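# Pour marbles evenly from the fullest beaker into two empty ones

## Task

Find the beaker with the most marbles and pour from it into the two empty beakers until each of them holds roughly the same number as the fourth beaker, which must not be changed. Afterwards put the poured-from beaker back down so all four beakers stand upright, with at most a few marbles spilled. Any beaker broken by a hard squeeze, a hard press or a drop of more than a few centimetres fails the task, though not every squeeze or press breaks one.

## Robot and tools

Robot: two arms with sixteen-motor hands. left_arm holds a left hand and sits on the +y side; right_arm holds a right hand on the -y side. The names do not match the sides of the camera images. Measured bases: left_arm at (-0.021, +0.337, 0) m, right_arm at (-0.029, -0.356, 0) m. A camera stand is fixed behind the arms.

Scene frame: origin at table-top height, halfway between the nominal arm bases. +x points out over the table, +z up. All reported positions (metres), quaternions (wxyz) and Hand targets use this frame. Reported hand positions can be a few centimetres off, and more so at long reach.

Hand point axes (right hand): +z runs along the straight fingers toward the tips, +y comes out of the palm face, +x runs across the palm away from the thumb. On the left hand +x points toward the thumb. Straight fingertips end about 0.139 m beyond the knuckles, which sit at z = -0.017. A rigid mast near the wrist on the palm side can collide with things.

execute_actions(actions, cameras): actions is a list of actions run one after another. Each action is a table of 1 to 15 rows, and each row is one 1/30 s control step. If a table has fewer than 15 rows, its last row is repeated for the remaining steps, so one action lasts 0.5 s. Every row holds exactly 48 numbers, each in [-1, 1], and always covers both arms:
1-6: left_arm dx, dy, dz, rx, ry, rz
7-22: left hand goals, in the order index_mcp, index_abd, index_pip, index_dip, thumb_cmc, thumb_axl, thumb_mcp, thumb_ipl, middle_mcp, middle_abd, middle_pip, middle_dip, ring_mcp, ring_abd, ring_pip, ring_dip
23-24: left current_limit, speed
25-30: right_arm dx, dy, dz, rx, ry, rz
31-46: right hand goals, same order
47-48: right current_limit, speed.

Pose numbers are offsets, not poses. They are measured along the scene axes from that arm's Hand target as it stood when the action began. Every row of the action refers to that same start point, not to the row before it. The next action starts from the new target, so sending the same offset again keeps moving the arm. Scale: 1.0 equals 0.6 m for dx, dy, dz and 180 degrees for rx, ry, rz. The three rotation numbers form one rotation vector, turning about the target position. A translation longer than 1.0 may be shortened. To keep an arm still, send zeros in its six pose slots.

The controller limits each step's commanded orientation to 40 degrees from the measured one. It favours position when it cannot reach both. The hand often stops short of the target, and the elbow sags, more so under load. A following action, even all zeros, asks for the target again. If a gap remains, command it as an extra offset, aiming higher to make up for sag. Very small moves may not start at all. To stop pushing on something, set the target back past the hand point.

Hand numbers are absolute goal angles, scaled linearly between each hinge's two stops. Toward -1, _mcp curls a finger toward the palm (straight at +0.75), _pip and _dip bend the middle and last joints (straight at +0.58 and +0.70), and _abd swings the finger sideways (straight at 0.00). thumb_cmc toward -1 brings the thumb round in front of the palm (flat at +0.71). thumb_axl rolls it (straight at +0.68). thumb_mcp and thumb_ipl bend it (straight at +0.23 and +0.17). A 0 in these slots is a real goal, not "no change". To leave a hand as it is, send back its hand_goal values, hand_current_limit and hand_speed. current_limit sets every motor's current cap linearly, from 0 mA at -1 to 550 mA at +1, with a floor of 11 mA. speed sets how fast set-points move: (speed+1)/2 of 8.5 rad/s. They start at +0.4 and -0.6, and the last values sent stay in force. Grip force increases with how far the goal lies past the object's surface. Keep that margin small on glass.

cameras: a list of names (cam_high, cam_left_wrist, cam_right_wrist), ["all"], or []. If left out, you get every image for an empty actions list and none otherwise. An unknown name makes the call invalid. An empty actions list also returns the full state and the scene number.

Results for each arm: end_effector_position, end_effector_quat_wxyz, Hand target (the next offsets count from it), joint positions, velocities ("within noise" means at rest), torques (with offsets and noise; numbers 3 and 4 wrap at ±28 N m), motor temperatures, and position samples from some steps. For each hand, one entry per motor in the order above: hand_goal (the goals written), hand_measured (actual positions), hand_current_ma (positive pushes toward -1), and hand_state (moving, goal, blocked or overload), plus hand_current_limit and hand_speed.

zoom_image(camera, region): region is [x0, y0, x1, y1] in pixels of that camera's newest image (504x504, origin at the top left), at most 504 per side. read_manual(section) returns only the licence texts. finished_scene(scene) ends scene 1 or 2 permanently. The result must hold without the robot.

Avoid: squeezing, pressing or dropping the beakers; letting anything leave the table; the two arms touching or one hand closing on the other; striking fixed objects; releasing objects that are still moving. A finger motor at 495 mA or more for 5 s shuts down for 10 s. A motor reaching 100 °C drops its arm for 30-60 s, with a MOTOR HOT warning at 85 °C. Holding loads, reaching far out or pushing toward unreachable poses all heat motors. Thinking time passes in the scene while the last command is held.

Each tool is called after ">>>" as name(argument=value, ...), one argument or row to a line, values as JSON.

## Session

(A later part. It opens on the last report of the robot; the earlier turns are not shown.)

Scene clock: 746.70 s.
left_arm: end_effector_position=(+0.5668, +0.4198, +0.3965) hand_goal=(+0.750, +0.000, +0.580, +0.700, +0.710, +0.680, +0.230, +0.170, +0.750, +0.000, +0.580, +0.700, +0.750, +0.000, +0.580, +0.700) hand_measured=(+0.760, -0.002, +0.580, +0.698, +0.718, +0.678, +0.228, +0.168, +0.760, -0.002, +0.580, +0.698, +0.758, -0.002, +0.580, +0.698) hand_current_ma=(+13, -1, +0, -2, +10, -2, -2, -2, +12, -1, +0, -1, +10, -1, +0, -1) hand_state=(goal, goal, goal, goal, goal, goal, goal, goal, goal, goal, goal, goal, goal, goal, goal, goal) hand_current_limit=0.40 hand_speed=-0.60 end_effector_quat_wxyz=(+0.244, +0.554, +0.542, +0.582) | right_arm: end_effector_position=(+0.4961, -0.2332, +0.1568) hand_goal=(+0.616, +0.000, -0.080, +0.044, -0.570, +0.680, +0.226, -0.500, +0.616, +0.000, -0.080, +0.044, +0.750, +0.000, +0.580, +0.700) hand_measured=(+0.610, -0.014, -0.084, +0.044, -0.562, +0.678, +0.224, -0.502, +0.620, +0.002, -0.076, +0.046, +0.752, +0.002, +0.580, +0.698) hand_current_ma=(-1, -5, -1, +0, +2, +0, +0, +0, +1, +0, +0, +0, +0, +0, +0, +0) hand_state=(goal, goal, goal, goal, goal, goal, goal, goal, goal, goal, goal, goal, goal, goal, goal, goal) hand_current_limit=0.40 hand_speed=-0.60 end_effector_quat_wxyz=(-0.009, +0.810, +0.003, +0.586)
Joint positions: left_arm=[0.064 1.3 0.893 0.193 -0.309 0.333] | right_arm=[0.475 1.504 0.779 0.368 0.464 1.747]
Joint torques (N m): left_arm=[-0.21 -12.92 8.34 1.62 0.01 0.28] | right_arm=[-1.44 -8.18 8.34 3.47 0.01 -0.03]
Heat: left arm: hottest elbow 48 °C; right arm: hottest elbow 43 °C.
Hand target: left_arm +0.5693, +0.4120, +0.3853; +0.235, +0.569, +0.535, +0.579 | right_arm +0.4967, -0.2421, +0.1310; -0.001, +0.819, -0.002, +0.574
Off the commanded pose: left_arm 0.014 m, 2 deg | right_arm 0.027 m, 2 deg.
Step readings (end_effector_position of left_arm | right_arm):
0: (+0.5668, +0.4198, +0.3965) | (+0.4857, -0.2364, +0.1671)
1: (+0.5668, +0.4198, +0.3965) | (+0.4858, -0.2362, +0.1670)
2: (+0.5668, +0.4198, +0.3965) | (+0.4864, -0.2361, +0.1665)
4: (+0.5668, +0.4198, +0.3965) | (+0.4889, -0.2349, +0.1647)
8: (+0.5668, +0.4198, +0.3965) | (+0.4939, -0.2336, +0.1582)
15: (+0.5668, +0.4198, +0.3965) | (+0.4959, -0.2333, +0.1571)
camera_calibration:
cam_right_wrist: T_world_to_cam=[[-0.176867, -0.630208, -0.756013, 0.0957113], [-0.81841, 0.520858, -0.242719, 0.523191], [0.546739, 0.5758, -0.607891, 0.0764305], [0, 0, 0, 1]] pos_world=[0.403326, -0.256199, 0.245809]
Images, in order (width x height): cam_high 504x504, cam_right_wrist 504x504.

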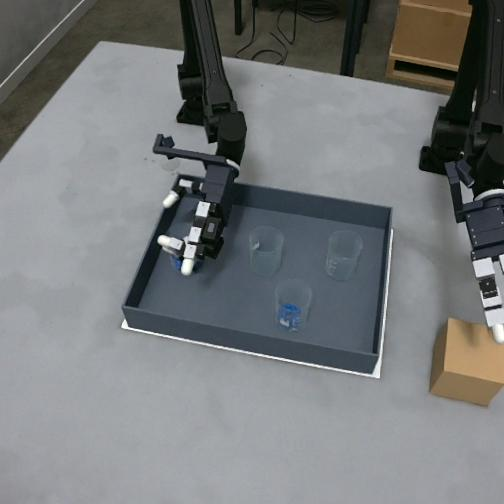

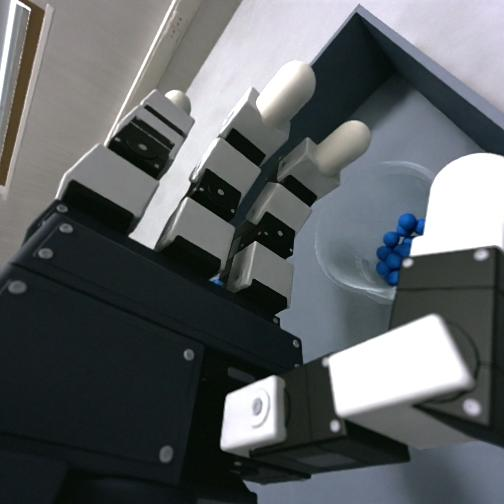

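>>> execute_actions(
  actions=[
    [[0,0,0,0,0,0,0.75,0,0.58,0.7,0.71,0.68,0.23,0.17,0.75,0,0.58,0.7,0.75,0,0.58,0.7,0.4,-0.6,0.005,0,0.067,0,0,0,0.644,0,0.022,0.043,-0.571,0.68,0.225,-0.5,0.616,0,-0.08,0.043,0.75,0,0.58,0.7,0.4,-0.6]],
  ],
  cameras=["cam_high", "cam_right_wrist"],
)

>>> zoom_image(
  camera="cam_right_wrist",
  region=[260, 100, 504, 344],
)

>>> zoom_image(
  camera="cam_high",
  region=[140, 180, 240, 280],
)

Scene clock: 774.47 s.
left_arm: end_effector_position=(+0.5668, +0.4198, +0.3965) hand_goal=(+0.750, +0.000, +0.580, +0.700, +0.710, +0.680, +0.230, +0.170, +0.750, +0.000, +0.580, +0.700, +0.750, +0.000, +0.580, +0.700) hand_measured=(+0.760, -0.002, +0.580, +0.698, +0.718, +0.678, +0.228, +0.168, +0.760, -0.002, +0.580, +0.698, +0.758, -0.002, +0.580, +0.698) hand_current_ma=(+13, -1, +0, -2, +10, -2, -2, -2, +12, -1, +0, -1, +10, -1, +0, -1) hand_state=(goal, goal, goal, goal, goal, goal, goal, goal, goal, goal, goal, goal, goal, goal, goal, goal) hand_current_limit=0.40 hand_speed=-0.60 end_effector_quat_wxyz=(+0.244, +0.554, +0.542, +0.582) | right_arm: end_effector_position=(+0.4887, -0.2389, +0.1509) hand_goal=(+0.644, +0.000, +0.022, +0.044, -0.570, +0.680, +0.226, -0.500, +0.616, +0.000, -0.080, +0.044, +0.750, +0.000, +0.580, +0.700) hand_measured=(+0.650, +0.000, +0.026, +0.044, -0.562, +0.678, +0.224, -0.502, +0.620, +0.002, -0.076, +0.046, +0.750, +0.002, +0.580, +0.698) hand_current_ma=(+1, +0, +0, +0, +2, +0, +0, +0, +0, +0, +0, +0, +0, +0, +0, +0) hand_state=(goal, goal, goal, goal, goal, goal, goal, goal, goal, goal, goal, goal, goal, goal, goal, goal) hand_current_limit=0.40 hand_speed=-0.60 end_effector_quat_wxyz=(+0.000, +0.827, +0.008, +0.563)
Joint positions: left_arm=[0.064 1.3 0.893 0.193 -0.309 0.333] | right_arm=[0.47 1.486 0.779 0.287 0.458 1.757]
Joint torques (N m): left_arm=[-0.21 -12.92 8.34 1.62 0.01 0.27] | right_arm=[-1.44 -12.57 12.7 1.8 0.15 -0.07]
Heat: left arm: hottest elbow 48 °C; right arm: hottest elbow 43 °C.
Hand target: left_arm +0.5693, +0.4120, +0.3853; +0.235, +0.569, +0.535, +0.579 | right_arm +0.4997, -0.2422, +0.1713; -0.001, +0.819, -0.002, +0.574
Off the commanded pose: left_arm 0.014 m, 2 deg | right_arm 0.023 m, 2 deg.
Step readings (end_effector_position of left_arm | right_arm):
0: (+0.5668, +0.4198, +0.3965) | (+0.4961, -0.2332, +0.1568)
1: (+0.5668, +0.4198, +0.3965) | (+0.4961, -0.2332, +0.1568)
2: (+0.5668, +0.4198, +0.3965) | (+0.4960, -0.2330, +0.1560)
4: (+0.5668, +0.4198, +0.3965) | (+0.4944, -0.2338, +0.1525)
8: (+0.5668, +0.4198, +0.3965) | (+0.4906, -0.2371, +0.1468)
15: (+0.5668, +0.4198, +0.3965) | (+0.4889, -0.2388, +0.1504)
camera_calibration:
cam_right_wrist: T_world_to_cam=[[-0.220508, -0.644911, -0.731756, 0.100552], [-0.830141, 0.517968, -0.206339, 0.518195], [0.512096, 0.561961, -0.649583, 0.100043], [0, 0, 0, 1]] pos_world=[0.401116, -0.259782, 0.24549]
Images, in order (width x height): cam_high 504x504, cam_right_wrist 504x504.

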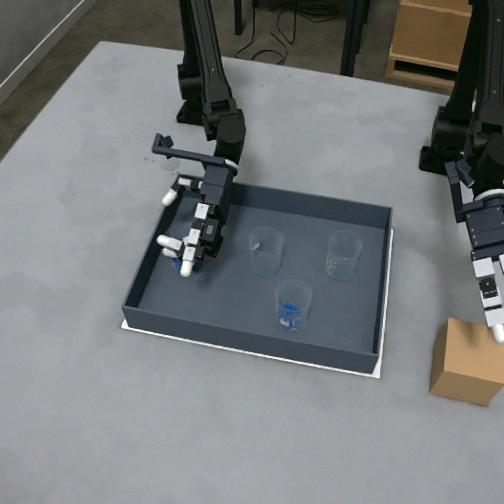

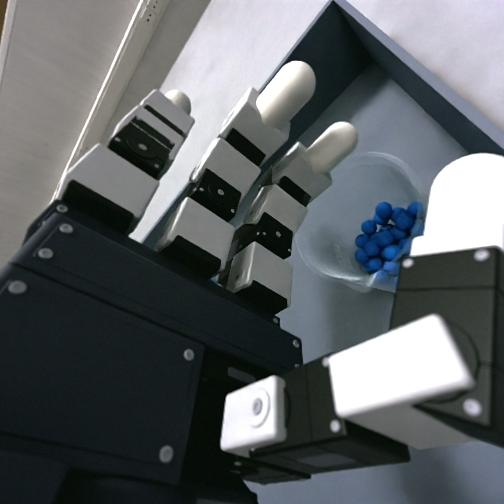

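Scaled by 2.066 from the camera's 504x504 image, which has a finer 720x720 frame.

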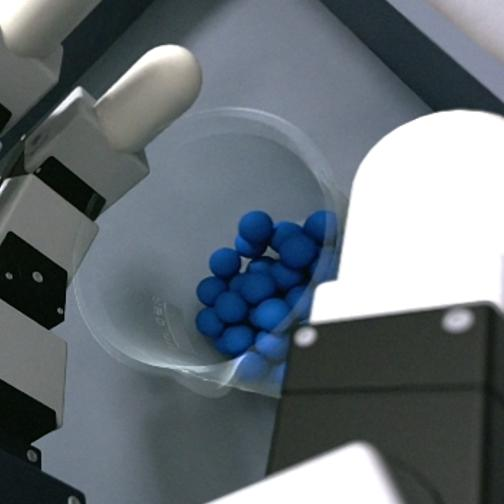

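Scaled by 5.040 from the camera's 504x504 image, which has a finer 720x720 frame.

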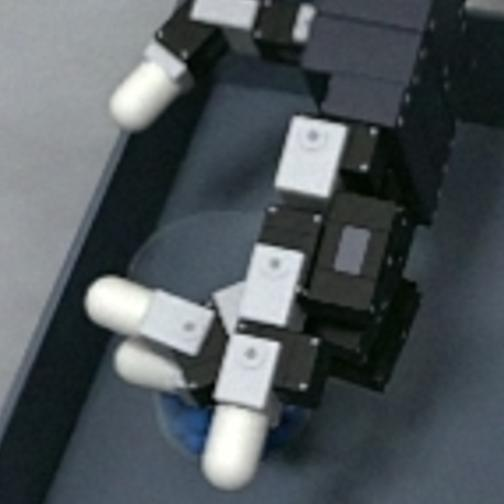

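>>> execute_actions(
  actions=[
    [[0,0,0,0,0,0,0.75,0,0.58,0.7,0.71,0.68,0.23,0.17,0.75,0,0.58,0.7,0.75,0,0.58,0.7,0.4,-0.6,-0.003,0,-0.05,0,0,0,0.644,0,0.022,0.043,-0.571,0.68,0.225,-0.5,0.616,0,-0.08,0.043,0.75,0,0.58,0.7,0.4,-0.6]],
    [[0,0,0,0,0,0,0.75,0,0.58,0.7,0.71,0.68,0.23,0.17,0.75,0,0.58,0.7,0.75,0,0.58,0.7,0.4,-0.6,0,0,-0.04,0,0,0,0.644,0,0.022,0.043,-0.571,0.68,0.225,-0.5,0.616,0,-0.08,0.043,0.75,0,0.58,0.7,0.4,-0.6]],
  ],
  cameras=["cam_high", "cam_right_wrist"],
)

>>> zoom_image(
  camera="cam_right_wrist",
  region=[260, 100, 504, 344],
)

>>> zoom_image(
  camera="cam_high",
  region=[140, 180, 240, 280],
)

Scene clock: 791.67 s.
left_arm: end_effector_position=(+0.5668, +0.4198, +0.3965) hand_goal=(+0.750, +0.000, +0.580, +0.700, +0.710, +0.680, +0.230, +0.170, +0.750, +0.000, +0.580, +0.700, +0.750, +0.000, +0.580, +0.700) hand_measured=(+0.760, -0.002, +0.580, +0.698, +0.718, +0.678, +0.228, +0.168, +0.760, -0.002, +0.580, +0.698, +0.758, -0.002, +0.580, +0.698) hand_current_ma=(+13, -1, +0, -2, +10, -2, -2, -2, +12, -1, +0, -1, +10, -1, +0, -1) hand_state=(goal, goal, goal, goal, goal, goal, goal, goal, goal, goal, goal, goal, goal, goal, goal, goal) hand_current_limit=0.40 hand_speed=-0.60 end_effector_quat_wxyz=(+0.244, +0.554, +0.542, +0.582) | right_arm: end_effector_position=(+0.4926, -0.2367, +0.1216) hand_goal=(+0.644, +0.000, +0.022, +0.044, -0.570, +0.680, +0.226, -0.500, +0.616, +0.000, -0.080, +0.044, +0.750, +0.000, +0.580, +0.700) hand_measured=(+0.648, +0.000, +0.026, +0.044, -0.562, +0.678, +0.224, -0.502, +0.620, +0.002, -0.076, +0.046, +0.750, +0.002, +0.580, +0.698) hand_current_ma=(+1, +0, +0, +0, +2, +0, +0, +0, +0, +0, +0, +0, +0, +0, +0, +0) hand_state=(goal, goal, goal, goal, goal, goal, goal, goal, goal, goal, goal, goal, goal, goal, goal, goal) hand_current_limit=0.40 hand_speed=-0.60 end_effector_quat_wxyz=(-0.003, +0.823, +0.006, +0.567)
Joint positions: left_arm=[0.064 1.3 0.893 0.193 -0.309 0.333] | right_arm=[0.47 1.563 0.756 0.399 0.458 1.757]
Joint torques (N m): left_arm=[-0.21 -12.98 8.34 1.62 0.02 0.28] | right_arm=[-1.38 -10.11 9.09 3.99 0.2 -0.04]
Heat: left arm: hottest elbow 48 °C; right arm: hottest elbow 44 °C.
Hand target: left_arm +0.5693, +0.4120, +0.3853; +0.235, +0.569, +0.535, +0.579 | right_arm +0.4978, -0.2423, +0.1170; -0.001, +0.819, -0.002, +0.574
Off the commanded pose: left_arm 0.014 m, 2 deg | right_arm 0.009 m, 1 deg.
Step readings (end_effector_position of left_arm | right_arm):
0: (+0.5668, +0.4198, +0.3965) | (+0.4887, -0.2389, +0.1509)
1: (+0.5668, +0.4198, +0.3965) | (+0.4887, -0.2389, +0.1509)
2: (+0.5668, +0.4198, +0.3965) | (+0.4887, -0.2389, +0.1509)
4: (+0.5668, +0.4198, +0.3965) | (+0.4890, -0.2387, +0.1512)
8: (+0.5668, +0.4198, +0.3965) | (+0.4911, -0.2375, +0.1519)
15: (+0.5668, +0.4198, +0.3965) | (+0.4923, -0.2369, +0.1482)
16: (+0.5668, +0.4198, +0.3965) | (+0.4923, -0.2368, +0.1481)
17: (+0.5668, +0.4198, +0.3965) | (+0.4929, -0.2365, +0.1479)
19: (+0.5668, +0.4198, +0.3965) | (+0.4942, -0.2358, +0.1459)
23: (+0.5668, +0.4198, +0.3965) | (+0.4941, -0.2358, +0.1336)
30: (+0.5668, +0.4198, +0.3965) | (+0.4922, -0.2369, +0.1209)
camera_calibration:
cam_right_wrist: T_world_to_cam=[[-0.212312, -0.640321, -0.738182, 0.0792948], [-0.827787, 0.519295, -0.212368, 0.514224], [0.519319, 0.56597, -0.640302, 0.0740277], [0, 0, 0, 1]] pos_world=[0.404059, -0.258157, 0.215139]
Images, in order (width x height): cam_high 504x504, cam_right_wrist 504x504.

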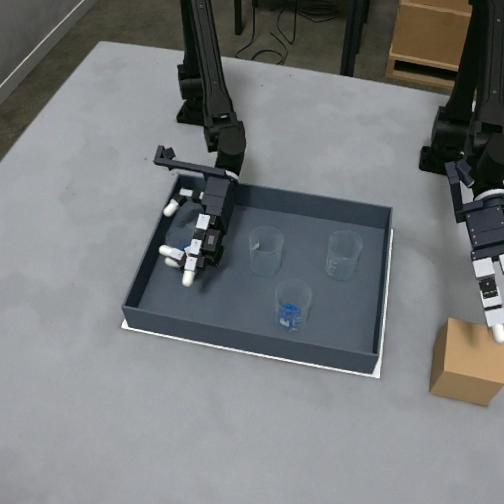

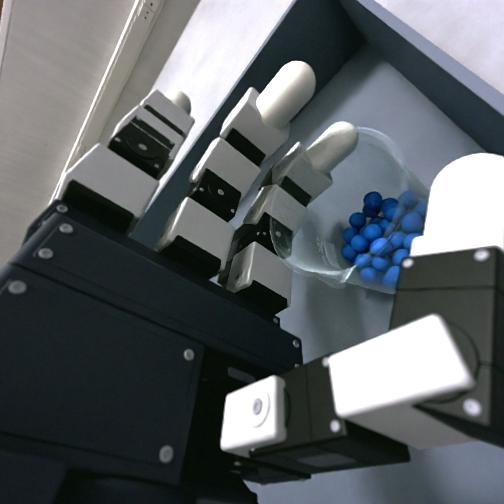

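Scaled by 2.066 from the camera's 504x504 image, which has a finer 720x720 frame.

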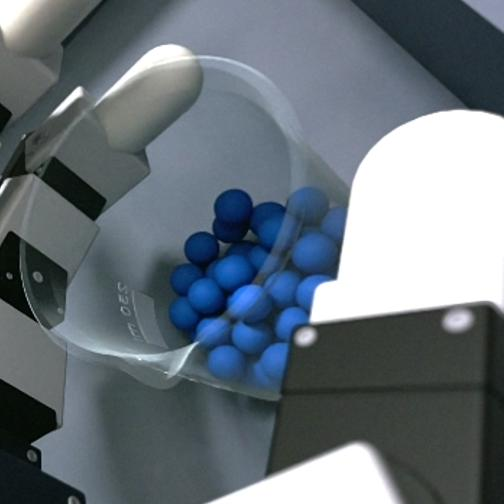

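Scaled by 5.040 from the camera's 504x504 image, which has a finer 720x720 frame.

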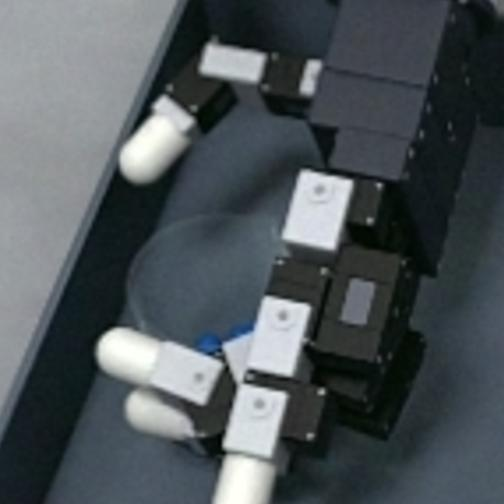

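>>> execute_actions(
  actions=[
    [[0,0,0,0,0,0,0.75,0,0.58,0.7,0.71,0.68,0.23,0.17,0.75,0,0.58,0.7,0.75,0,0.58,0.7,0.4,-0.6,0.002,0,-0.036,0,0,0,0.644,0,0.022,0.043,-0.571,0.68,0.225,-0.5,0.616,0,-0.08,0.043,0.75,0,0.58,0.7,0.4,-0.6]],
    [[0,0,0,0,0,0,0.75,0,0.58,0.7,0.71,0.68,0.23,0.17,0.75,0,0.58,0.7,0.75,0,0.58,0.7,0.4,-0.6,0,0,-0.036,0,0,0,0.644,0,0.022,0.043,-0.571,0.68,0.225,-0.5,0.616,0,-0.08,0.043,0.75,0,0.58,0.7,0.4,-0.6]],
  ],
  cameras=["cam_high", "cam_right_wrist"],
)

>>> zoom_image(
  camera="cam_right_wrist",
  region=[200, 60, 504, 364],
)

>>> zoom_image(
  camera="cam_high",
  region=[140, 180, 240, 280],
)

Scene clock: 817.80 s.
left_arm: end_effector_position=(+0.5668, +0.4198, +0.3965) hand_goal=(+0.750, +0.000, +0.580, +0.700, +0.710, +0.680, +0.230, +0.170, +0.750, +0.000, +0.580, +0.700, +0.750, +0.000, +0.580, +0.700) hand_measured=(+0.760, -0.002, +0.580, +0.698, +0.718, +0.678, +0.228, +0.168, +0.760, -0.002, +0.580, +0.698, +0.758, -0.002, +0.580, +0.698) hand_current_ma=(+13, -1, +0, -2, +10, -2, -2, -2, +12, -1, +0, -1, +10, -1, +0, -1) hand_state=(goal, goal, goal, goal, goal, goal, goal, goal, goal, goal, goal, goal, goal, goal, goal, goal) hand_current_limit=0.40 hand_speed=-0.60 end_effector_quat_wxyz=(+0.244, +0.554, +0.542, +0.582) | right_arm: end_effector_position=(+0.4948, -0.2355, +0.0797) hand_goal=(+0.644, +0.000, +0.022, +0.044, -0.570, +0.680, +0.226, -0.500, +0.616, +0.000, -0.080, +0.044, +0.750, +0.000, +0.580, +0.700) hand_measured=(+0.648, +0.000, +0.026, +0.044, -0.562, +0.678, +0.224, -0.502, +0.620, +0.002, -0.076, +0.046, +0.750, +0.002, +0.580, +0.698) hand_current_ma=(+0, +0, +0, +0, +2, +0, +0, +0, +0, +0, +0, +0, +0, +0, +0, +0) hand_state=(goal, goal, goal, goal, goal, goal, goal, goal, goal, goal, goal, goal, goal, goal, goal, goal) hand_current_limit=0.40 hand_speed=-0.60 end_effector_quat_wxyz=(-0.003, +0.823, +0.006, +0.569)
Joint positions: left_arm=[0.064 1.3 0.893 0.193 -0.309 0.333] | right_arm=[0.47 1.673 0.732 0.537 0.458 1.757]
Joint torques (N m): left_arm=[-0.21 -12.92 8.34 1.61 0.01 0.28] | right_arm=[-1.49 -10.87 7.95 3.99 0.15 -0.05]
Heat: left arm: hottest elbow 48 °C; right arm: hottest elbow 44 °C.
Hand target: left_arm +0.5693, +0.4120, +0.3853; +0.235, +0.569, +0.535, +0.579 | right_arm +0.4990, -0.2423, +0.0738; -0.001, +0.819, -0.002, +0.574
Off the commanded pose: left_arm 0.014 m, 2 deg | right_arm 0.010 m, 1 deg.
Step readings (end_effector_position of left_arm | right_arm):
0: (+0.5668, +0.4198, +0.3965) | (+0.4926, -0.2367, +0.1216)
1: (+0.5668, +0.4198, +0.3965) | (+0.4928, -0.2366, +0.1219)
2: (+0.5668, +0.4198, +0.3965) | (+0.4932, -0.2363, +0.1222)
4: (+0.5668, +0.4198, +0.3965) | (+0.4950, -0.2354, +0.1212)
8: (+0.5668, +0.4198, +0.3965) | (+0.4961, -0.2347, +0.1119)
15: (+0.5668, +0.4198, +0.3965) | (+0.4940, -0.2359, +0.1007)
16: (+0.5668, +0.4198, +0.3965) | (+0.4941, -0.2358, +0.1009)
17: (+0.5668, +0.4198, +0.3965) | (+0.4947, -0.2355, +0.1013)
19: (+0.5668, +0.4198, +0.3965) | (+0.4966, -0.2345, +0.1007)
23: (+0.5668, +0.4198, +0.3965) | (+0.4972, -0.2341, +0.0912)
30: (+0.5668, +0.4198, +0.3965) | (+0.4942, -0.2358, +0.0787)
camera_calibration:
cam_right_wrist: T_world_to_cam=[[-0.210058, -0.639099, -0.739883, 0.0488761], [-0.827171, 0.519611, -0.213991, 0.506353], [0.521213, 0.56706, -0.637793, 0.0445824], [0, 0, 0, 1]] pos_world=[0.405871, -0.257151, 0.172952]
Images, in order (width x height): cam_high 504x504, cam_right_wrist 504x504.

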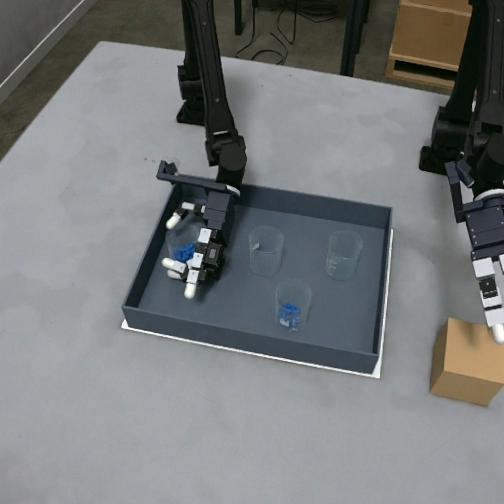

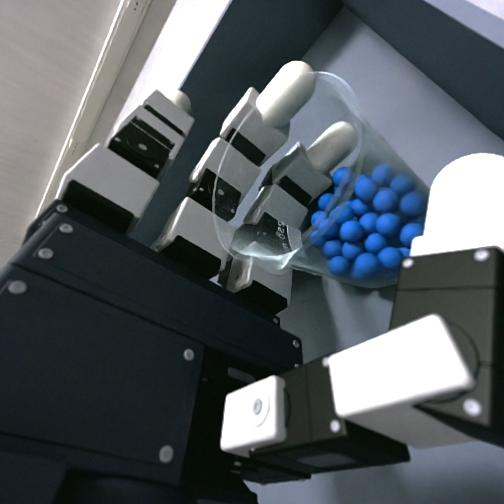

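Scaled by 1.658 from the camera's 504x504 image, which has a finer 720x720 frame.

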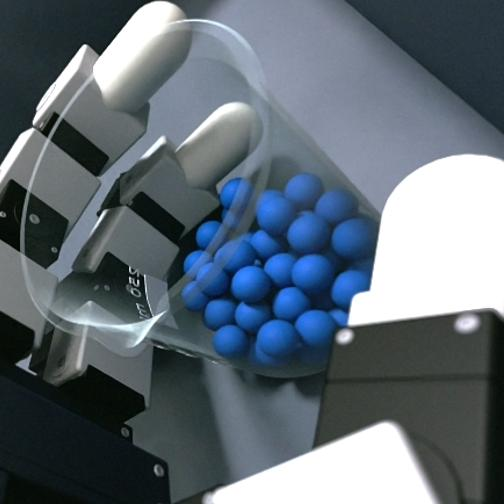

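Scaled by 5.040 from the camera's 504x504 image, which has a finer 720x720 frame.

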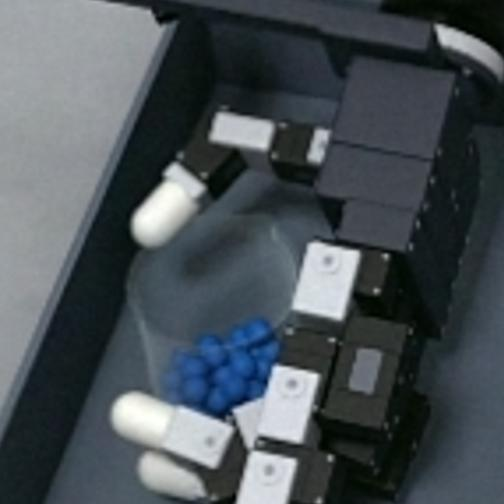

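>>> execute_actions(
  actions=[
    [[0,0,0,0,0,0,0.75,0,0.58,0.7,0.71,0.68,0.23,0.17,0.75,0,0.58,0.7,0.75,0,0.58,0.7,0.4,-0.6,0,0,0,0,0,0,0.59,0,-0.18,0.145,-0.571,0.68,0.2,-0.7,0.45,0,-0.226,0.145,0.75,0,0.58,0.7,0,-0.8]],
    [[0,0,0,0,0,0,0.75,0,0.58,0.7,0.71,0.68,0.23,0.17,0.75,0,0.58,0.7,0.75,0,0.58,0.7,0.4,-0.6,0,0,0,0,0,0,0.53,0,-0.3,0.04,-0.571,0.68,0.16,-0.82,0.34,0,-0.33,0.06,0.75,0,0.58,0.7,0,-0.85]],
    [[0,0,0,0,0,0,0.75,0,0.58,0.7,0.71,0.68,0.23,0.17,0.75,0,0.58,0.7,0.75,0,0.58,0.7,0.4,-0.6,0,0,0,0,0,0,0.53,0,-0.3,0.04,-0.571,0.68,0.16,-0.82,0.34,0,-0.33,0.06,0.75,0,0.58,0.7,0,-0.85]],
  ],
  cameras=["cam_high", "cam_right_wrist"],
)

>>> zoom_image(
  camera="cam_right_wrist",
  region=[200, 60, 504, 364],
)

>>> zoom_image(
  camera="cam_high",
  region=[140, 180, 240, 280],
)

Scene clock: 859.10 s.
left_arm: end_effector_position=(+0.5668, +0.4198, +0.3965) hand_goal=(+0.750, +0.000, +0.580, +0.700, +0.710, +0.680, +0.230, +0.170, +0.750, +0.000, +0.580, +0.700, +0.750, +0.000, +0.580, +0.700) hand_measured=(+0.760, -0.002, +0.580, +0.698, +0.718, +0.678, +0.228, +0.168, +0.760, -0.002, +0.580, +0.698, +0.758, -0.002, +0.580, +0.698) hand_current_ma=(+13, -1, +0, -2, +10, -2, -2, -2, +12, -1, +0, -1, +10, -1, +0, -1) hand_state=(goal, goal, goal, goal, goal, goal, goal, goal, goal, goal, goal, goal, goal, goal, goal, goal) hand_current_limit=0.40 hand_speed=-0.60 end_effector_quat_wxyz=(+0.244, +0.554, +0.542, +0.582) | right_arm: end_effector_position=(+0.4957, -0.2368, +0.0804) hand_goal=(+0.530, +0.000, -0.300, +0.040, -0.570, +0.680, +0.160, -0.820, +0.340, +0.000, -0.330, +0.060, +0.750, +0.000, +0.580, +0.700) hand_measured=(+0.590, -0.008, -0.224, +0.066, -0.554, +0.686, +0.220, -0.762, +0.398, +0.000, -0.292, +0.076, +0.750, +0.002, +0.580, +0.698) hand_current_ma=(+83, -2, +115, +16, +8, +2, +119, +120, +79, +0, +32, +7, +0, +0, +0, +0) hand_state=(blocked, goal, blocked, blocked, goal, goal, blocked, blocked, blocked, goal, blocked, goal, goal, goal, goal, goal) hand_current_limit=0.00 hand_speed=-0.85 end_effector_quat_wxyz=(-0.004, +0.821, +0.004, +0.570)
Joint positions: left_arm=[0.064 1.3 0.893 0.193 -0.309 0.333] | right_arm=[0.467 1.673 0.732 0.541 0.456 1.757]
Joint torques (N m): left_arm=[-0.21 -12.92 8.34 1.62 0.01 0.28] | right_arm=[-1.03 -10.52 7.99 3.89 0.17 -0.07]
Heat: left arm: hottest elbow 48 °C; right arm: hottest elbow 43 °C.
Hand target: left_arm +0.5693, +0.4120, +0.3853; +0.235, +0.569, +0.535, +0.579 | right_arm +0.4990, -0.2423, +0.0738; -0.001, +0.819, -0.002, +0.574
Off the commanded pose: left_arm 0.014 m, 2 deg | right_arm 0.009 m, 1 deg.
Step readings (end_effector_position of left_arm | right_arm):
0: (+0.5668, +0.4198, +0.3965) | (+0.4948, -0.2355, +0.0797)
1: (+0.5668, +0.4198, +0.3965) | (+0.4948, -0.2355, +0.0797)
2: (+0.5668, +0.4198, +0.3965) | (+0.4948, -0.2355, +0.0797)
4: (+0.5668, +0.4198, +0.3965) | (+0.4948, -0.2355, +0.0797)
8: (+0.5668, +0.4198, +0.3965) | (+0.4952, -0.2351, +0.0801)
15: (+0.5668, +0.4198, +0.3965) | (+0.4955, -0.2367, +0.0801)
16: (+0.5668, +0.4198, +0.3965) | (+0.4956, -0.2369, +0.0801)
17: (+0.5668, +0.4198, +0.3965) | (+0.4955, -0.2371, +0.0802)
19: (+0.5668, +0.4198, +0.3965) | (+0.4956, -0.2370, +0.0805)
23: (+0.5668, +0.4198, +0.3965) | (+0.4957, -0.2368, +0.0804)
30: (+0.5668, +0.4198, +0.3965) | (+0.4957, -0.2368, +0.0804)
31: (+0.5668, +0.4198, +0.3965) | (+0.4957, -0.2368, +0.0804)
32: (+0.5668, +0.4198, +0.3965) | (+0.4957, -0.2368, +0.0804)
34: (+0.5668, +0.4198, +0.3965) | (+0.4957, -0.2368, +0.0804)
38: (+0.5668, +0.4198, +0.3965) | (+0.4957, -0.2368, +0.0804)
45: (+0.5668, +0.4198, +0.3965) | (+0.4957, -0.2368, +0.0804)
camera_calibration:
cam_right_wrist: T_world_to_cam=[[-0.208658, -0.636654, -0.742384, 0.0488362], [-0.825293, 0.521917, -0.215625, 0.507702], [0.524741, 0.567693, -0.634328, 0.0432622], [0, 0, 0, 1]] pos_world=[0.406491, -0.258446, 0.173171]
Images, in order (width x height): cam_high 504x504, cam_right_wrist 504x504.

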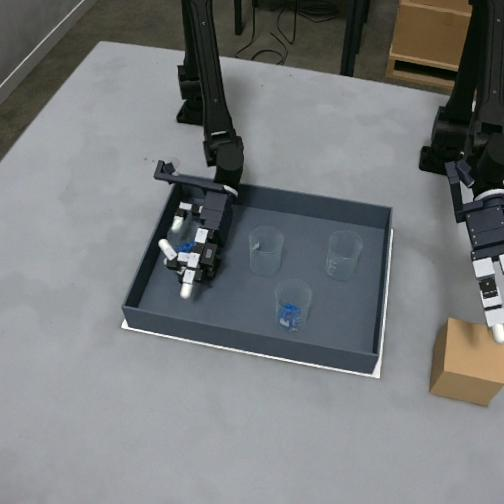

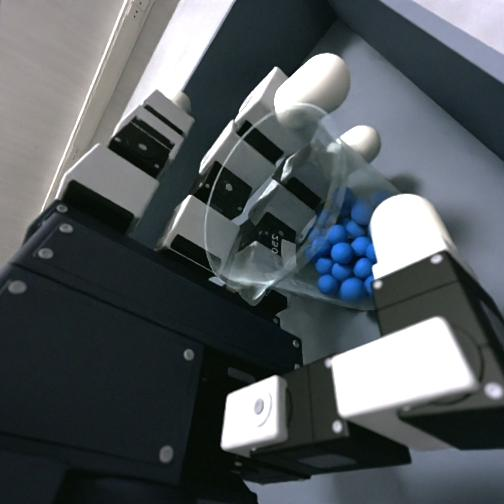

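Scaled by 1.658 from the camera's 504x504 image, which has a finer 720x720 frame.

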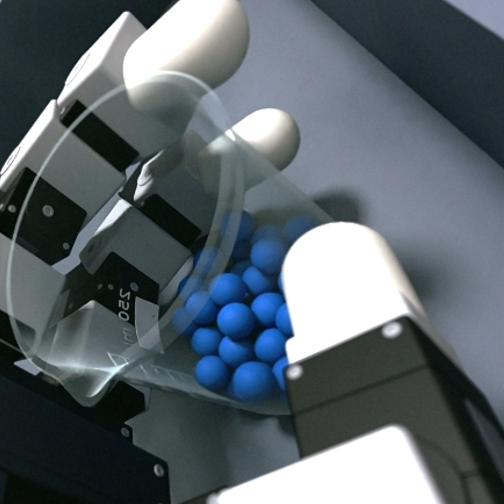

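Scaled by 5.040 from the camera's 504x504 image, which has a finer 720x720 frame.

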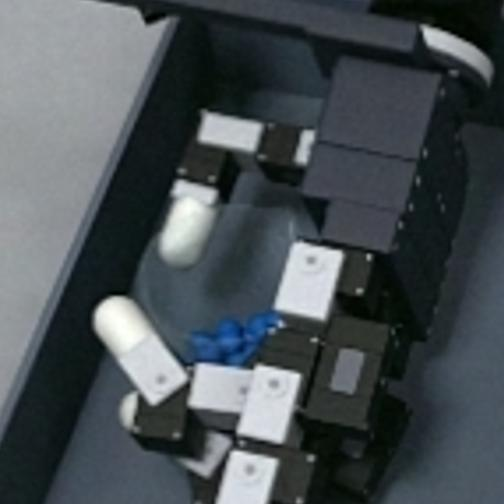

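>>> execute_actions(
  actions=[
    [[0,0,0,0,0,0,0.75,0,0.58,0.7,0.71,0.68,0.23,0.17,0.75,0,0.58,0.7,0.75,0,0.58,0.7,0.4,-0.6,0,0,0,0,0,0,0.48,0,-0.37,0,-0.571,0.68,0.12,-0.87,0.29,0,-0.39,0,0.75,0,0.58,0.7,0,-0.85]],
    [[0,0,0,0,0,0,0.75,0,0.58,0.7,0.71,0.68,0.23,0.17,0.75,0,0.58,0.7,0.75,0,0.58,0.7,0.4,-0.6,0,0,0.04,0,0,0,0.48,0,-0.37,0,-0.571,0.68,0.12,-0.87,0.29,0,-0.39,0,0.75,0,0.58,0.7,0,-0.85]],
  ],
  cameras=["cam_high", "cam_right_wrist"],
)

>>> zoom_image(
  camera="cam_high",
  region=[140, 180, 240, 280],
)

Scene clock: 869.00 s.
left_arm: end_effector_position=(+0.5668, +0.4198, +0.3965) hand_goal=(+0.750, +0.000, +0.580, +0.700, +0.710, +0.680, +0.230, +0.170, +0.750, +0.000, +0.580, +0.700, +0.750, +0.000, +0.580, +0.700) hand_measured=(+0.760, -0.002, +0.580, +0.698, +0.718, +0.678, +0.228, +0.168, +0.760, -0.002, +0.580, +0.698, +0.758, -0.002, +0.580, +0.698) hand_current_ma=(+13, -1, +0, -2, +10, -2, -2, -2, +12, -1, +0, -1, +10, -1, +0, -1) hand_state=(goal, goal, goal, goal, goal, goal, goal, goal, goal, goal, goal, goal, goal, goal, goal, goal) hand_current_limit=0.40 hand_speed=-0.60 end_effector_quat_wxyz=(+0.244, +0.554, +0.542, +0.582) | right_arm: end_effector_position=(+0.4934, -0.2381, +0.0815) hand_goal=(+0.480, +0.000, -0.370, +0.000, -0.570, +0.680, +0.120, -0.870, +0.290, +0.000, -0.390, +0.000, +0.750, +0.000, +0.580, +0.700) hand_measured=(+0.590, -0.014, -0.274, +0.030, -0.550, +0.688, +0.238, -0.792, +0.388, -0.006, -0.316, +0.028, +0.750, +0.002, +0.580, +0.698) hand_current_ma=(+246, -4, +174, +22, +11, +3, +275, +199, +203, -1, +108, +19, +0, +0, +0, +0) hand_state=(blocked, goal, blocked, blocked, goal, goal, blocked, blocked, blocked, goal, blocked, blocked, goal, goal, goal, goal) hand_current_limit=0.00 hand_speed=-0.85 end_effector_quat_wxyz=(+0.000, +0.826, +0.007, +0.564)
Joint positions: left_arm=[0.064 1.3 0.893 0.193 -0.309 0.333] | right_arm=[0.467 1.661 0.732 0.512 0.456 1.757]
Joint torques (N m): left_arm=[-0.21 -12.92 8.34 1.61 0.01 0.27] | right_arm=[-1.03 -15.09 9.11 1.92 0.22 -0.09]
Heat: left arm: hottest elbow 48 °C; right arm: hottest elbow 43 °C.
Hand target: left_arm +0.5693, +0.4120, +0.3853; +0.235, +0.569, +0.535, +0.579 | right_arm +0.4990, -0.2422, +0.0979; -0.001, +0.819, -0.002, +0.574
Off the commanded pose: left_arm 0.014 m, 2 deg | right_arm 0.018 m, 2 deg.
Step readings (end_effector_position of left_arm | right_arm):
0: (+0.5668, +0.4198, +0.3965) | (+0.4957, -0.2368, +0.0804)
1: (+0.5668, +0.4198, +0.3965) | (+0.4957, -0.2368, +0.0804)
2: (+0.5668, +0.4198, +0.3965) | (+0.4957, -0.2368, +0.0804)
4: (+0.5668, +0.4198, +0.3965) | (+0.4957, -0.2368, +0.0804)
8: (+0.5668, +0.4198, +0.3965) | (+0.4957, -0.2368, +0.0804)
15: (+0.5668, +0.4198, +0.3965) | (+0.4957, -0.2368, +0.0804)
16: (+0.5668, +0.4198, +0.3965) | (+0.4957, -0.2368, +0.0804)
17: (+0.5668, +0.4198, +0.3965) | (+0.4957, -0.2368, +0.0804)
19: (+0.5668, +0.4198, +0.3965) | (+0.4957, -0.2368, +0.0804)
23: (+0.5668, +0.4198, +0.3965) | (+0.4945, -0.2374, +0.0811)
30: (+0.5668, +0.4198, +0.3965) | (+0.4935, -0.2380, +0.0815)
camera_calibration:
cam_right_wrist: T_world_to_cam=[[-0.219812, -0.642871, -0.733757, 0.0516486], [-0.82854, 0.52008, -0.207455, 0.507161], [0.514979, 0.562347, -0.646964, 0.0505335], [0, 0, 0, 1]] pos_world=[0.405533, -0.258978, 0.175804]
Images, in order (width x height): cam_high 504x504, cam_right_wrist 504x504.

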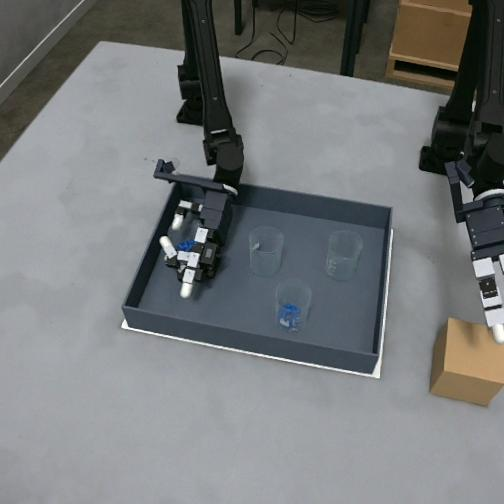

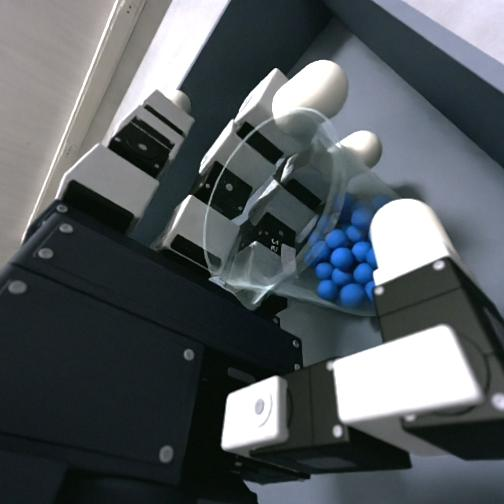

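Scaled by 5.040 from the camera's 504x504 image, which has a finer 720x720 frame.

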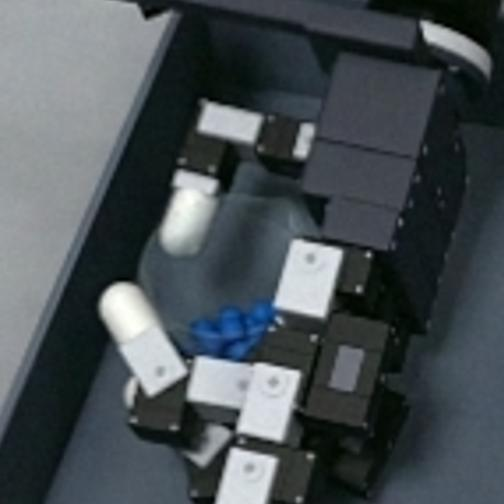

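>>> execute_actions(
  actions=[
    [[0,0,0,0,0,0,0.75,0,0.58,0.7,0.71,0.68,0.23,0.17,0.75,0,0.58,0.7,0.75,0,0.58,0.7,0.4,-0.6,0,0,0.015,0,0,0,0.49,0,-0.37,0,-0.571,0.68,0.14,-0.87,0.29,0,-0.39,0,0.75,0,0.58,0.7,0,-0.85],[0,0,0,0,0,0,0.75,0,0.58,0.7,0.71,0.68,0.23,0.17,0.75,0,0.58,0.7,0.75,0,0.58,0.7,0.4,-0.6,0,0,0.03,0,0,0,0.49,0,-0.37,0,-0.571,0.68,0.14,-0.87,0.29,0,-0.39,0,0.75,0,0.58,0.7,0,-0.85],[0,0,0,0,0,0,0.75,0,0.58,0.7,0.71,0.68,0.23,0.17,0.75,0,0.58,0.7,0.75,0,0.58,0.7,0.4,-0.6,0,0,0.045,0,0,0,0.49,0,-0.37,0,-0.571,0.68,0.14,-0.87,0.29,0,-0.39,0,0.75,0,0.58,0.7,0,-0.85],[0,0,0,0,0,0,0.75,0,0.58,0.7,0.71,0.68,0.23,0.17,0.75,0,0.58,0.7,0.75,0,0.58,0.7,0.4,-0.6,0,0,0.06,0,0,0,0.49,0,-0.37,0,-0.571,0.68,0.14,-0.87,0.29,0,-0.39,0,0.75,0,0.58,0.7,0,-0.85]],
  ],
  cameras=["cam_high", "cam_right_wrist"],
)

>>> zoom_image(
  camera="cam_high",
  region=[140, 180, 240, 280],
)

Scene clock: 880.97 s.
left_arm: end_effector_position=(+0.5668, +0.4198, +0.3965) hand_goal=(+0.750, +0.000, +0.580, +0.700, +0.710, +0.680, +0.230, +0.170, +0.750, +0.000, +0.580, +0.700, +0.750, +0.000, +0.580, +0.700) hand_measured=(+0.760, -0.002, +0.580, +0.698, +0.718, +0.678, +0.228, +0.168, +0.760, -0.002, +0.580, +0.698, +0.758, -0.002, +0.580, +0.698) hand_current_ma=(+13, -1, +0, -2, +10, -2, -2, -2, +12, -1, +0, -1, +10, -1, +0, -1) hand_state=(goal, goal, goal, goal, goal, goal, goal, goal, goal, goal, goal, goal, goal, goal, goal, goal) hand_current_limit=0.40 hand_speed=-0.60 end_effector_quat_wxyz=(+0.244, +0.554, +0.542, +0.582) | right_arm: end_effector_position=(+0.4844, -0.2432, +0.1099) hand_goal=(+0.490, +0.000, -0.370, +0.000, -0.570, +0.680, +0.140, -0.870, +0.290, +0.000, -0.390, +0.000, +0.750, +0.000, +0.580, +0.700) hand_measured=(+0.590, -0.014, -0.274, +0.030, -0.550, +0.688, +0.238, -0.792, +0.388, -0.008, -0.316, +0.028, +0.750, +0.002, +0.580, +0.698) hand_current_ma=(+207, -4, +174, +21, +11, +3, +275, +199, +203, -1, +108, +19, +0, +0, +0, +0) hand_state=(blocked, goal, blocked, blocked, goal, goal, blocked, blocked, blocked, goal, blocked, blocked, goal, goal, goal, goal) hand_current_limit=0.00 hand_speed=-0.85 end_effector_quat_wxyz=(+0.004, +0.831, +0.009, +0.556)
Joint positions: left_arm=[0.064 1.3 0.893 0.193 -0.309 0.333] | right_arm=[0.466 1.564 0.732 0.394 0.456 1.757]
Joint torques (N m): left_arm=[-0.32 -12.98 8.32 1.62 0.01 0.28] | right_arm=[-1.08 -13.45 12.22 2.06 0.24 -0.09]
Heat: left arm: hottest elbow 48 °C; right arm: hottest elbow 43 °C.
Hand target: left_arm +0.5693, +0.4120, +0.3853; +0.235, +0.569, +0.535, +0.579 | right_arm +0.4990, -0.2423, +0.1339; -0.001, +0.819, -0.002, +0.574
Off the commanded pose: left_arm 0.014 m, 2 deg | right_arm 0.028 m, 3 deg.
Step readings (end_effector_position of left_arm | right_arm):
0: (+0.5668, +0.4198, +0.3965) | (+0.4934, -0.2381, +0.0815)
1: (+0.5668, +0.4198, +0.3965) | (+0.4934, -0.2381, +0.0815)
2: (+0.5668, +0.4198, +0.3965) | (+0.4931, -0.2382, +0.0815)
4: (+0.5668, +0.4198, +0.3965) | (+0.4916, -0.2390, +0.0827)
8: (+0.5668, +0.4198, +0.3965) | (+0.4873, -0.2416, +0.0930)
15: (+0.5668, +0.4198, +0.3965) | (+0.4855, -0.2426, +0.1114)
camera_calibration:
cam_right_wrist: T_world_to_cam=[[-0.233406, -0.650015, -0.723189, 0.070921], [-0.832027, 0.518414, -0.197427, 0.508444], [0.503242, 0.555633, -0.661831, 0.0821293], [0, 0, 0, 1]] pos_world=[0.398262, -0.263118, 0.206026]
Images, in order (width x height): cam_high 504x504, cam_right_wrist 504x504.

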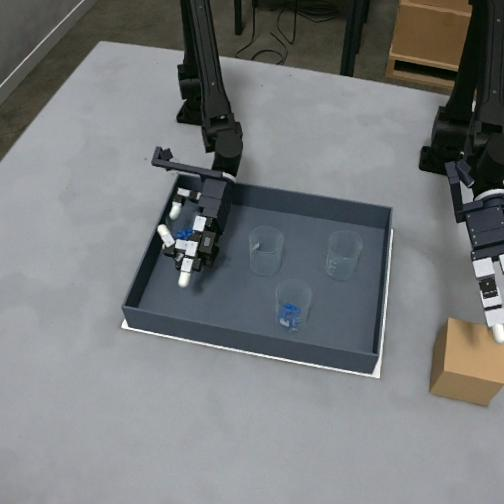

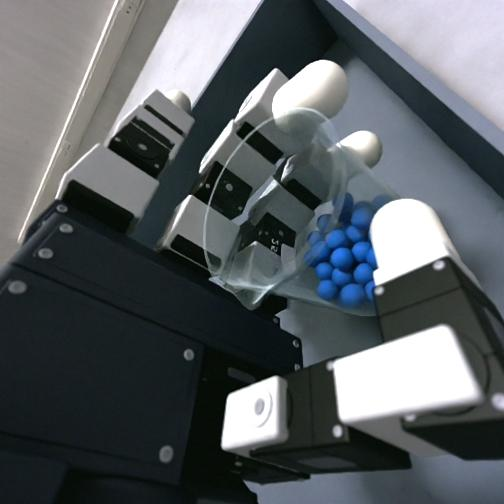

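Scaled by 5.040 from the camera's 504x504 image, which has a finer 720x720 frame.

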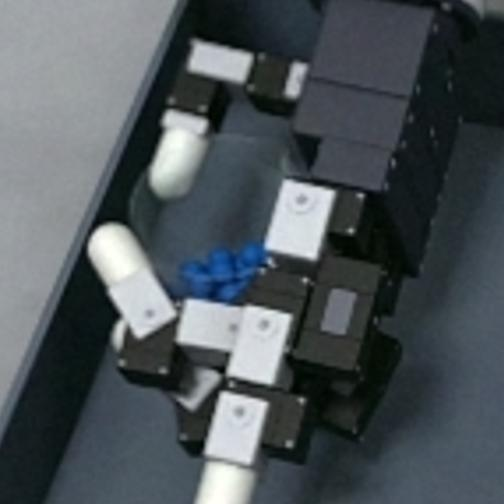

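>>> execute_actions(
  actions=[
    [[0,0,0,0,0,0,0.75,0,0.58,0.7,0.71,0.68,0.23,0.17,0.75,0,0.58,0.7,0.75,0,0.58,0.7,0.4,-0.6,0,0.01,0.1,0,0,0,0.49,0,-0.37,0,-0.571,0.68,0.14,-0.87,0.29,0,-0.39,0,0.98,0,0.58,0.7,0,-0.85]],
    [[0,0,0,0,0,0,0.75,0,0.58,0.7,0.71,0.68,0.23,0.17,0.75,0,0.58,0.7,0.75,0,0.58,0.7,0.4,-0.6,0,0.03,0.1,0,0,0,0.49,0,-0.37,0,-0.571,0.68,0.14,-0.87,0.29,0,-0.39,0,0.98,0,0.58,0.7,0,-0.85]],
    [[0,0,0,0,0,0,0.75,0,0.58,0.7,0.71,0.68,0.23,0.17,0.75,0,0.58,0.7,0.75,0,0.58,0.7,0.4,-0.6,-0.03,0.08,0.03,0,0,0.07,0.49,0,-0.37,0,-0.571,0.68,0.14,-0.87,0.29,0,-0.39,0,0.98,0,0.58,0.7,0,-0.85]],
  ],
  cameras=["cam_high", "cam_right_wrist"],
)

Scene clock: 1008.23 s.
left_arm: end_effector_position=(+0.5668, +0.4198, +0.3965) hand_goal=(+0.750, +0.000, +0.580, +0.700, +0.710, +0.680, +0.230, +0.170, +0.750, +0.000, +0.580, +0.700, +0.750, +0.000, +0.580, +0.700) hand_measured=(+0.760, -0.002, +0.580, +0.698, +0.718, +0.678, +0.228, +0.168, +0.760, -0.002, +0.580, +0.698, +0.758, -0.002, +0.580, +0.698) hand_current_ma=(+13, -1, +0, -2, +10, -2, -2, -2, +12, -1, +0, -1, +10, -1, +0, -1) hand_state=(goal, goal, goal, goal, goal, goal, goal, goal, goal, goal, goal, goal, goal, goal, goal, goal) hand_current_limit=0.40 hand_speed=-0.60 end_effector_quat_wxyz=(+0.244, +0.554, +0.542, +0.582) | right_arm: end_effector_position=(+0.4748, -0.1741, +0.2430) hand_goal=(+0.490, +0.000, -0.370, +0.000, -0.570, +0.680, +0.140, -0.870, +0.290, +0.000, -0.390, +0.000, +0.980, +0.000, +0.580, +0.700) hand_measured=(+0.590, -0.014, -0.274, +0.030, -0.550, +0.688, +0.240, -0.794, +0.388, -0.008, -0.316, +0.028, +0.978, +0.002, +0.580, +0.698) hand_current_ma=(+207, -4, +172, +21, +11, +3, +275, +198, +203, -1, +108, +18, +0, +0, +0, +0) hand_state=(blocked, goal, blocked, blocked, goal, goal, blocked, blocked, blocked, goal, blocked, blocked, goal, goal, goal, goal) hand_current_limit=0.00 hand_speed=-0.85 end_effector_quat_wxyz=(-0.066, +0.827, +0.079, +0.553)
Joint positions: left_arm=[0.064 1.3 0.893 0.193 -0.309 0.333] | right_arm=[0.567 1.317 0.906 -0.006 0.358 1.747]
Joint torques (N m): left_arm=[-0.21 -12.92 8.34 1.62 0.02 0.27] | right_arm=[0.21 -12.22 14.38 2.14 0.21 -0.37]
Heat: left arm: hottest elbow 49 °C; right arm: hottest elbow 48 °C.
Hand target: left_arm +0.5693, +0.4120, +0.3853; +0.235, +0.569, +0.535, +0.579 | right_arm +0.4811, -0.1703, +0.2719; -0.064, +0.814, +0.088, +0.570
Off the commanded pose: left_arm 0.014 m, 2 deg | right_arm 0.030 m, 3 deg.
Step readings (end_effector_position of left_arm | right_arm):
0: (+0.5668, +0.4198, +0.3965) | (+0.4844, -0.2432, +0.1099)
1: (+0.5668, +0.4198, +0.3965) | (+0.4842, -0.2433, +0.1096)
2: (+0.5668, +0.4198, +0.3965) | (+0.4834, -0.2438, +0.1097)
4: (+0.5668, +0.4198, +0.3965) | (+0.4796, -0.2458, +0.1121)
8: (+0.5668, +0.4198, +0.3965) | (+0.4758, -0.2481, +0.1341)
15: (+0.5668, +0.4198, +0.3965) | (+0.4858, -0.2428, +0.1690)
16: (+0.5668, +0.4198, +0.3965) | (+0.4864, -0.2425, +0.1700)
17: (+0.5668, +0.4198, +0.3965) | (+0.4859, -0.2432, +0.1705)
19: (+0.5668, +0.4198, +0.3965) | (+0.4837, -0.2448, +0.1724)
23: (+0.5668, +0.4198, +0.3965) | (+0.4825, -0.2412, +0.1900)
30: (+0.5668, +0.4198, +0.3965) | (+0.4888, -0.2307, +0.2219)
31: (+0.5668, +0.4198, +0.3965) | (+0.4893, -0.2299, +0.2227)
32: (+0.5668, +0.4198, +0.3965) | (+0.4894, -0.2273, +0.2224)
34: (+0.5668, +0.4198, +0.3965) | (+0.4893, -0.2153, +0.2213)
38: (+0.5668, +0.4198, +0.3965) | (+0.4816, -0.1858, +0.2318)
45: (+0.5668, +0.4198, +0.3965) | (+0.4752, -0.1737, +0.2436)
camera_calibration:
cam_right_wrist: T_world_to_cam=[[-0.107901, -0.655534, -0.747418, 0.155289], [-0.917426, 0.355287, -0.179166, 0.498646], [0.382997, 0.666368, -0.639739, 0.20765], [0, 0, 0, 1]] pos_world=[0.394698, -0.213737, 0.338248]
Images, in order (width x height): cam_high 504x504, cam_right_wrist 504x504.

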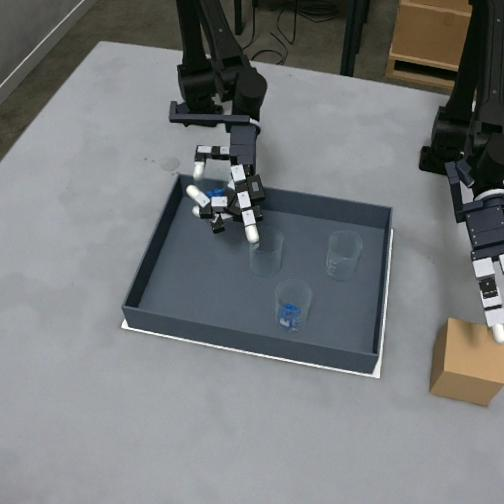

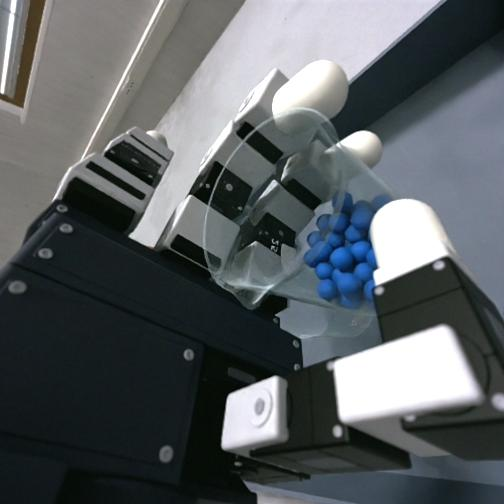

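>>> execute_actions(
  actions=[
    [[0,0,0,0,0,0,0.75,0,0.58,0.7,0.71,0.68,0.23,0.17,0.75,0,0.58,0.7,0.75,0,0.58,0.7,0.4,-0.6,-0.07,0.106,0,0,0,0.104,0.49,0,-0.37,0,-0.571,0.68,0.14,-0.87,0.29,0,-0.39,0,0.98,0,0.58,0.7,0,-0.85]],
    [[0,0,0,0,0,0,0.75,0,0.58,0.7,0.71,0.68,0.23,0.17,0.75,0,0.58,0.7,0.75,0,0.58,0.7,0.4,-0.6,-0.068,0.106,0,0,0,0.104,0.49,0,-0.37,0,-0.571,0.68,0.14,-0.87,0.29,0,-0.39,0,0.98,0,0.58,0.7,0,-0.85]],
  ],
  cameras=["cam_high"],
)

Scene clock: 1020.17 s.
left_arm: end_effector_position=(+0.5668, +0.4198, +0.3965) hand_goal=(+0.750, +0.000, +0.580, +0.700, +0.710, +0.680, +0.230, +0.170, +0.750, +0.000, +0.580, +0.700, +0.750, +0.000, +0.580, +0.700) hand_measured=(+0.760, -0.002, +0.580, +0.698, +0.718, +0.678, +0.228, +0.168, +0.760, -0.002, +0.580, +0.698, +0.758, -0.002, +0.580, +0.698) hand_current_ma=(+13, -1, +0, -2, +10, -2, -2, -2, +12, -1, +0, -1, +10, -1, +0, -1) hand_state=(goal, goal, goal, goal, goal, goal, goal, goal, goal, goal, goal, goal, goal, goal, goal, goal) hand_current_limit=0.40 hand_speed=-0.60 end_effector_quat_wxyz=(+0.244, +0.554, +0.542, +0.582) | right_arm: end_effector_position=(+0.3973, -0.0435, +0.2490) hand_goal=(+0.490, +0.000, -0.370, +0.000, -0.570, +0.680, +0.140, -0.870, +0.290, +0.000, -0.390, +0.000, +0.980, +0.000, +0.580, +0.700) hand_measured=(+0.588, -0.014, -0.278, +0.028, -0.550, +0.688, +0.240, -0.794, +0.388, -0.008, -0.316, +0.026, +0.978, +0.002, +0.580, +0.698) hand_current_ma=(+203, -4, +159, +19, +11, +3, +275, +194, +200, -1, +106, +17, +0, +0, +0, +0) hand_state=(blocked, goal, blocked, blocked, goal, goal, blocked, blocked, blocked, goal, blocked, blocked, goal, goal, goal, goal) hand_current_limit=0.00 hand_speed=-0.85 end_effector_quat_wxyz=(-0.248, +0.758, +0.334, +0.502)
Joint positions: left_arm=[0.064 1.3 0.893 0.193 -0.309 0.333] | right_arm=[0.722 1.181 0.804 -0.006 -0.108 1.571]
Joint torques (N m): left_arm=[-0.26 -12.98 8.34 1.62 0.01 0.27] | right_arm=[0.03 -10.46 12.92 2.36 -0.12 -0.37]
Motor temperatures (°C): left_arm=[27 35 49 31 28 28] | right_arm=[32 33 49 30 31 29]
Heat: left arm: hottest elbow 49 °C; right arm: hottest elbow 49 °C.
Hand target: left_arm +0.5693, +0.4120, +0.3853; +0.235, +0.569, +0.535, +0.579 | right_arm +0.3982, -0.0430, +0.2718; -0.244, +0.743, +0.345, +0.519
Off the commanded pose: left_arm 0.014 m, 2 deg | right_arm 0.023 m, 3 deg.
Step readings (end_effector_position of left_arm | right_arm):
0: (+0.5668, +0.4198, +0.3965) | (+0.4748, -0.1741, +0.2430)
1: (+0.5668, +0.4198, +0.3965) | (+0.4749, -0.1731, +0.2429)
2: (+0.5668, +0.4198, +0.3965) | (+0.4742, -0.1660, +0.2424)
4: (+0.5668, +0.4198, +0.3965) | (+0.4697, -0.1504, +0.2403)
8: (+0.5668, +0.4198, +0.3965) | (+0.4469, -0.1210, +0.2420)
15: (+0.5668, +0.4198, +0.3965) | (+0.4374, -0.1063, +0.2516)
16: (+0.5668, +0.4198, +0.3965) | (+0.4374, -0.1058, +0.2519)
17: (+0.5668, +0.4198, +0.3965) | (+0.4353, -0.0990, +0.2508)
19: (+0.5668, +0.4198, +0.3965) | (+0.4274, -0.0839, +0.2475)
23: (+0.5668, +0.4198, +0.3965) | (+0.4048, -0.0561, +0.2446)
30: (+0.5668, +0.4198, +0.3965) | (+0.3971, -0.0438, +0.2483)
Images, in order (width x height): cam_high 504x504.

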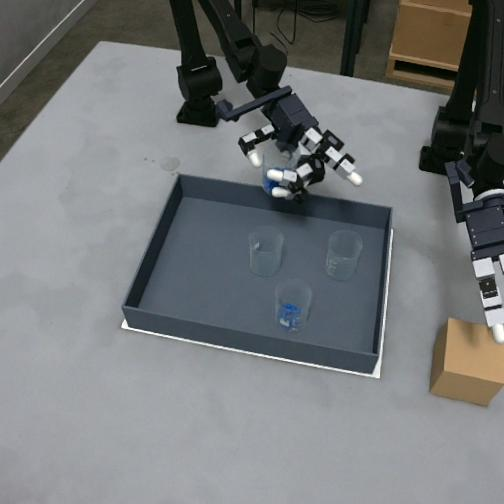

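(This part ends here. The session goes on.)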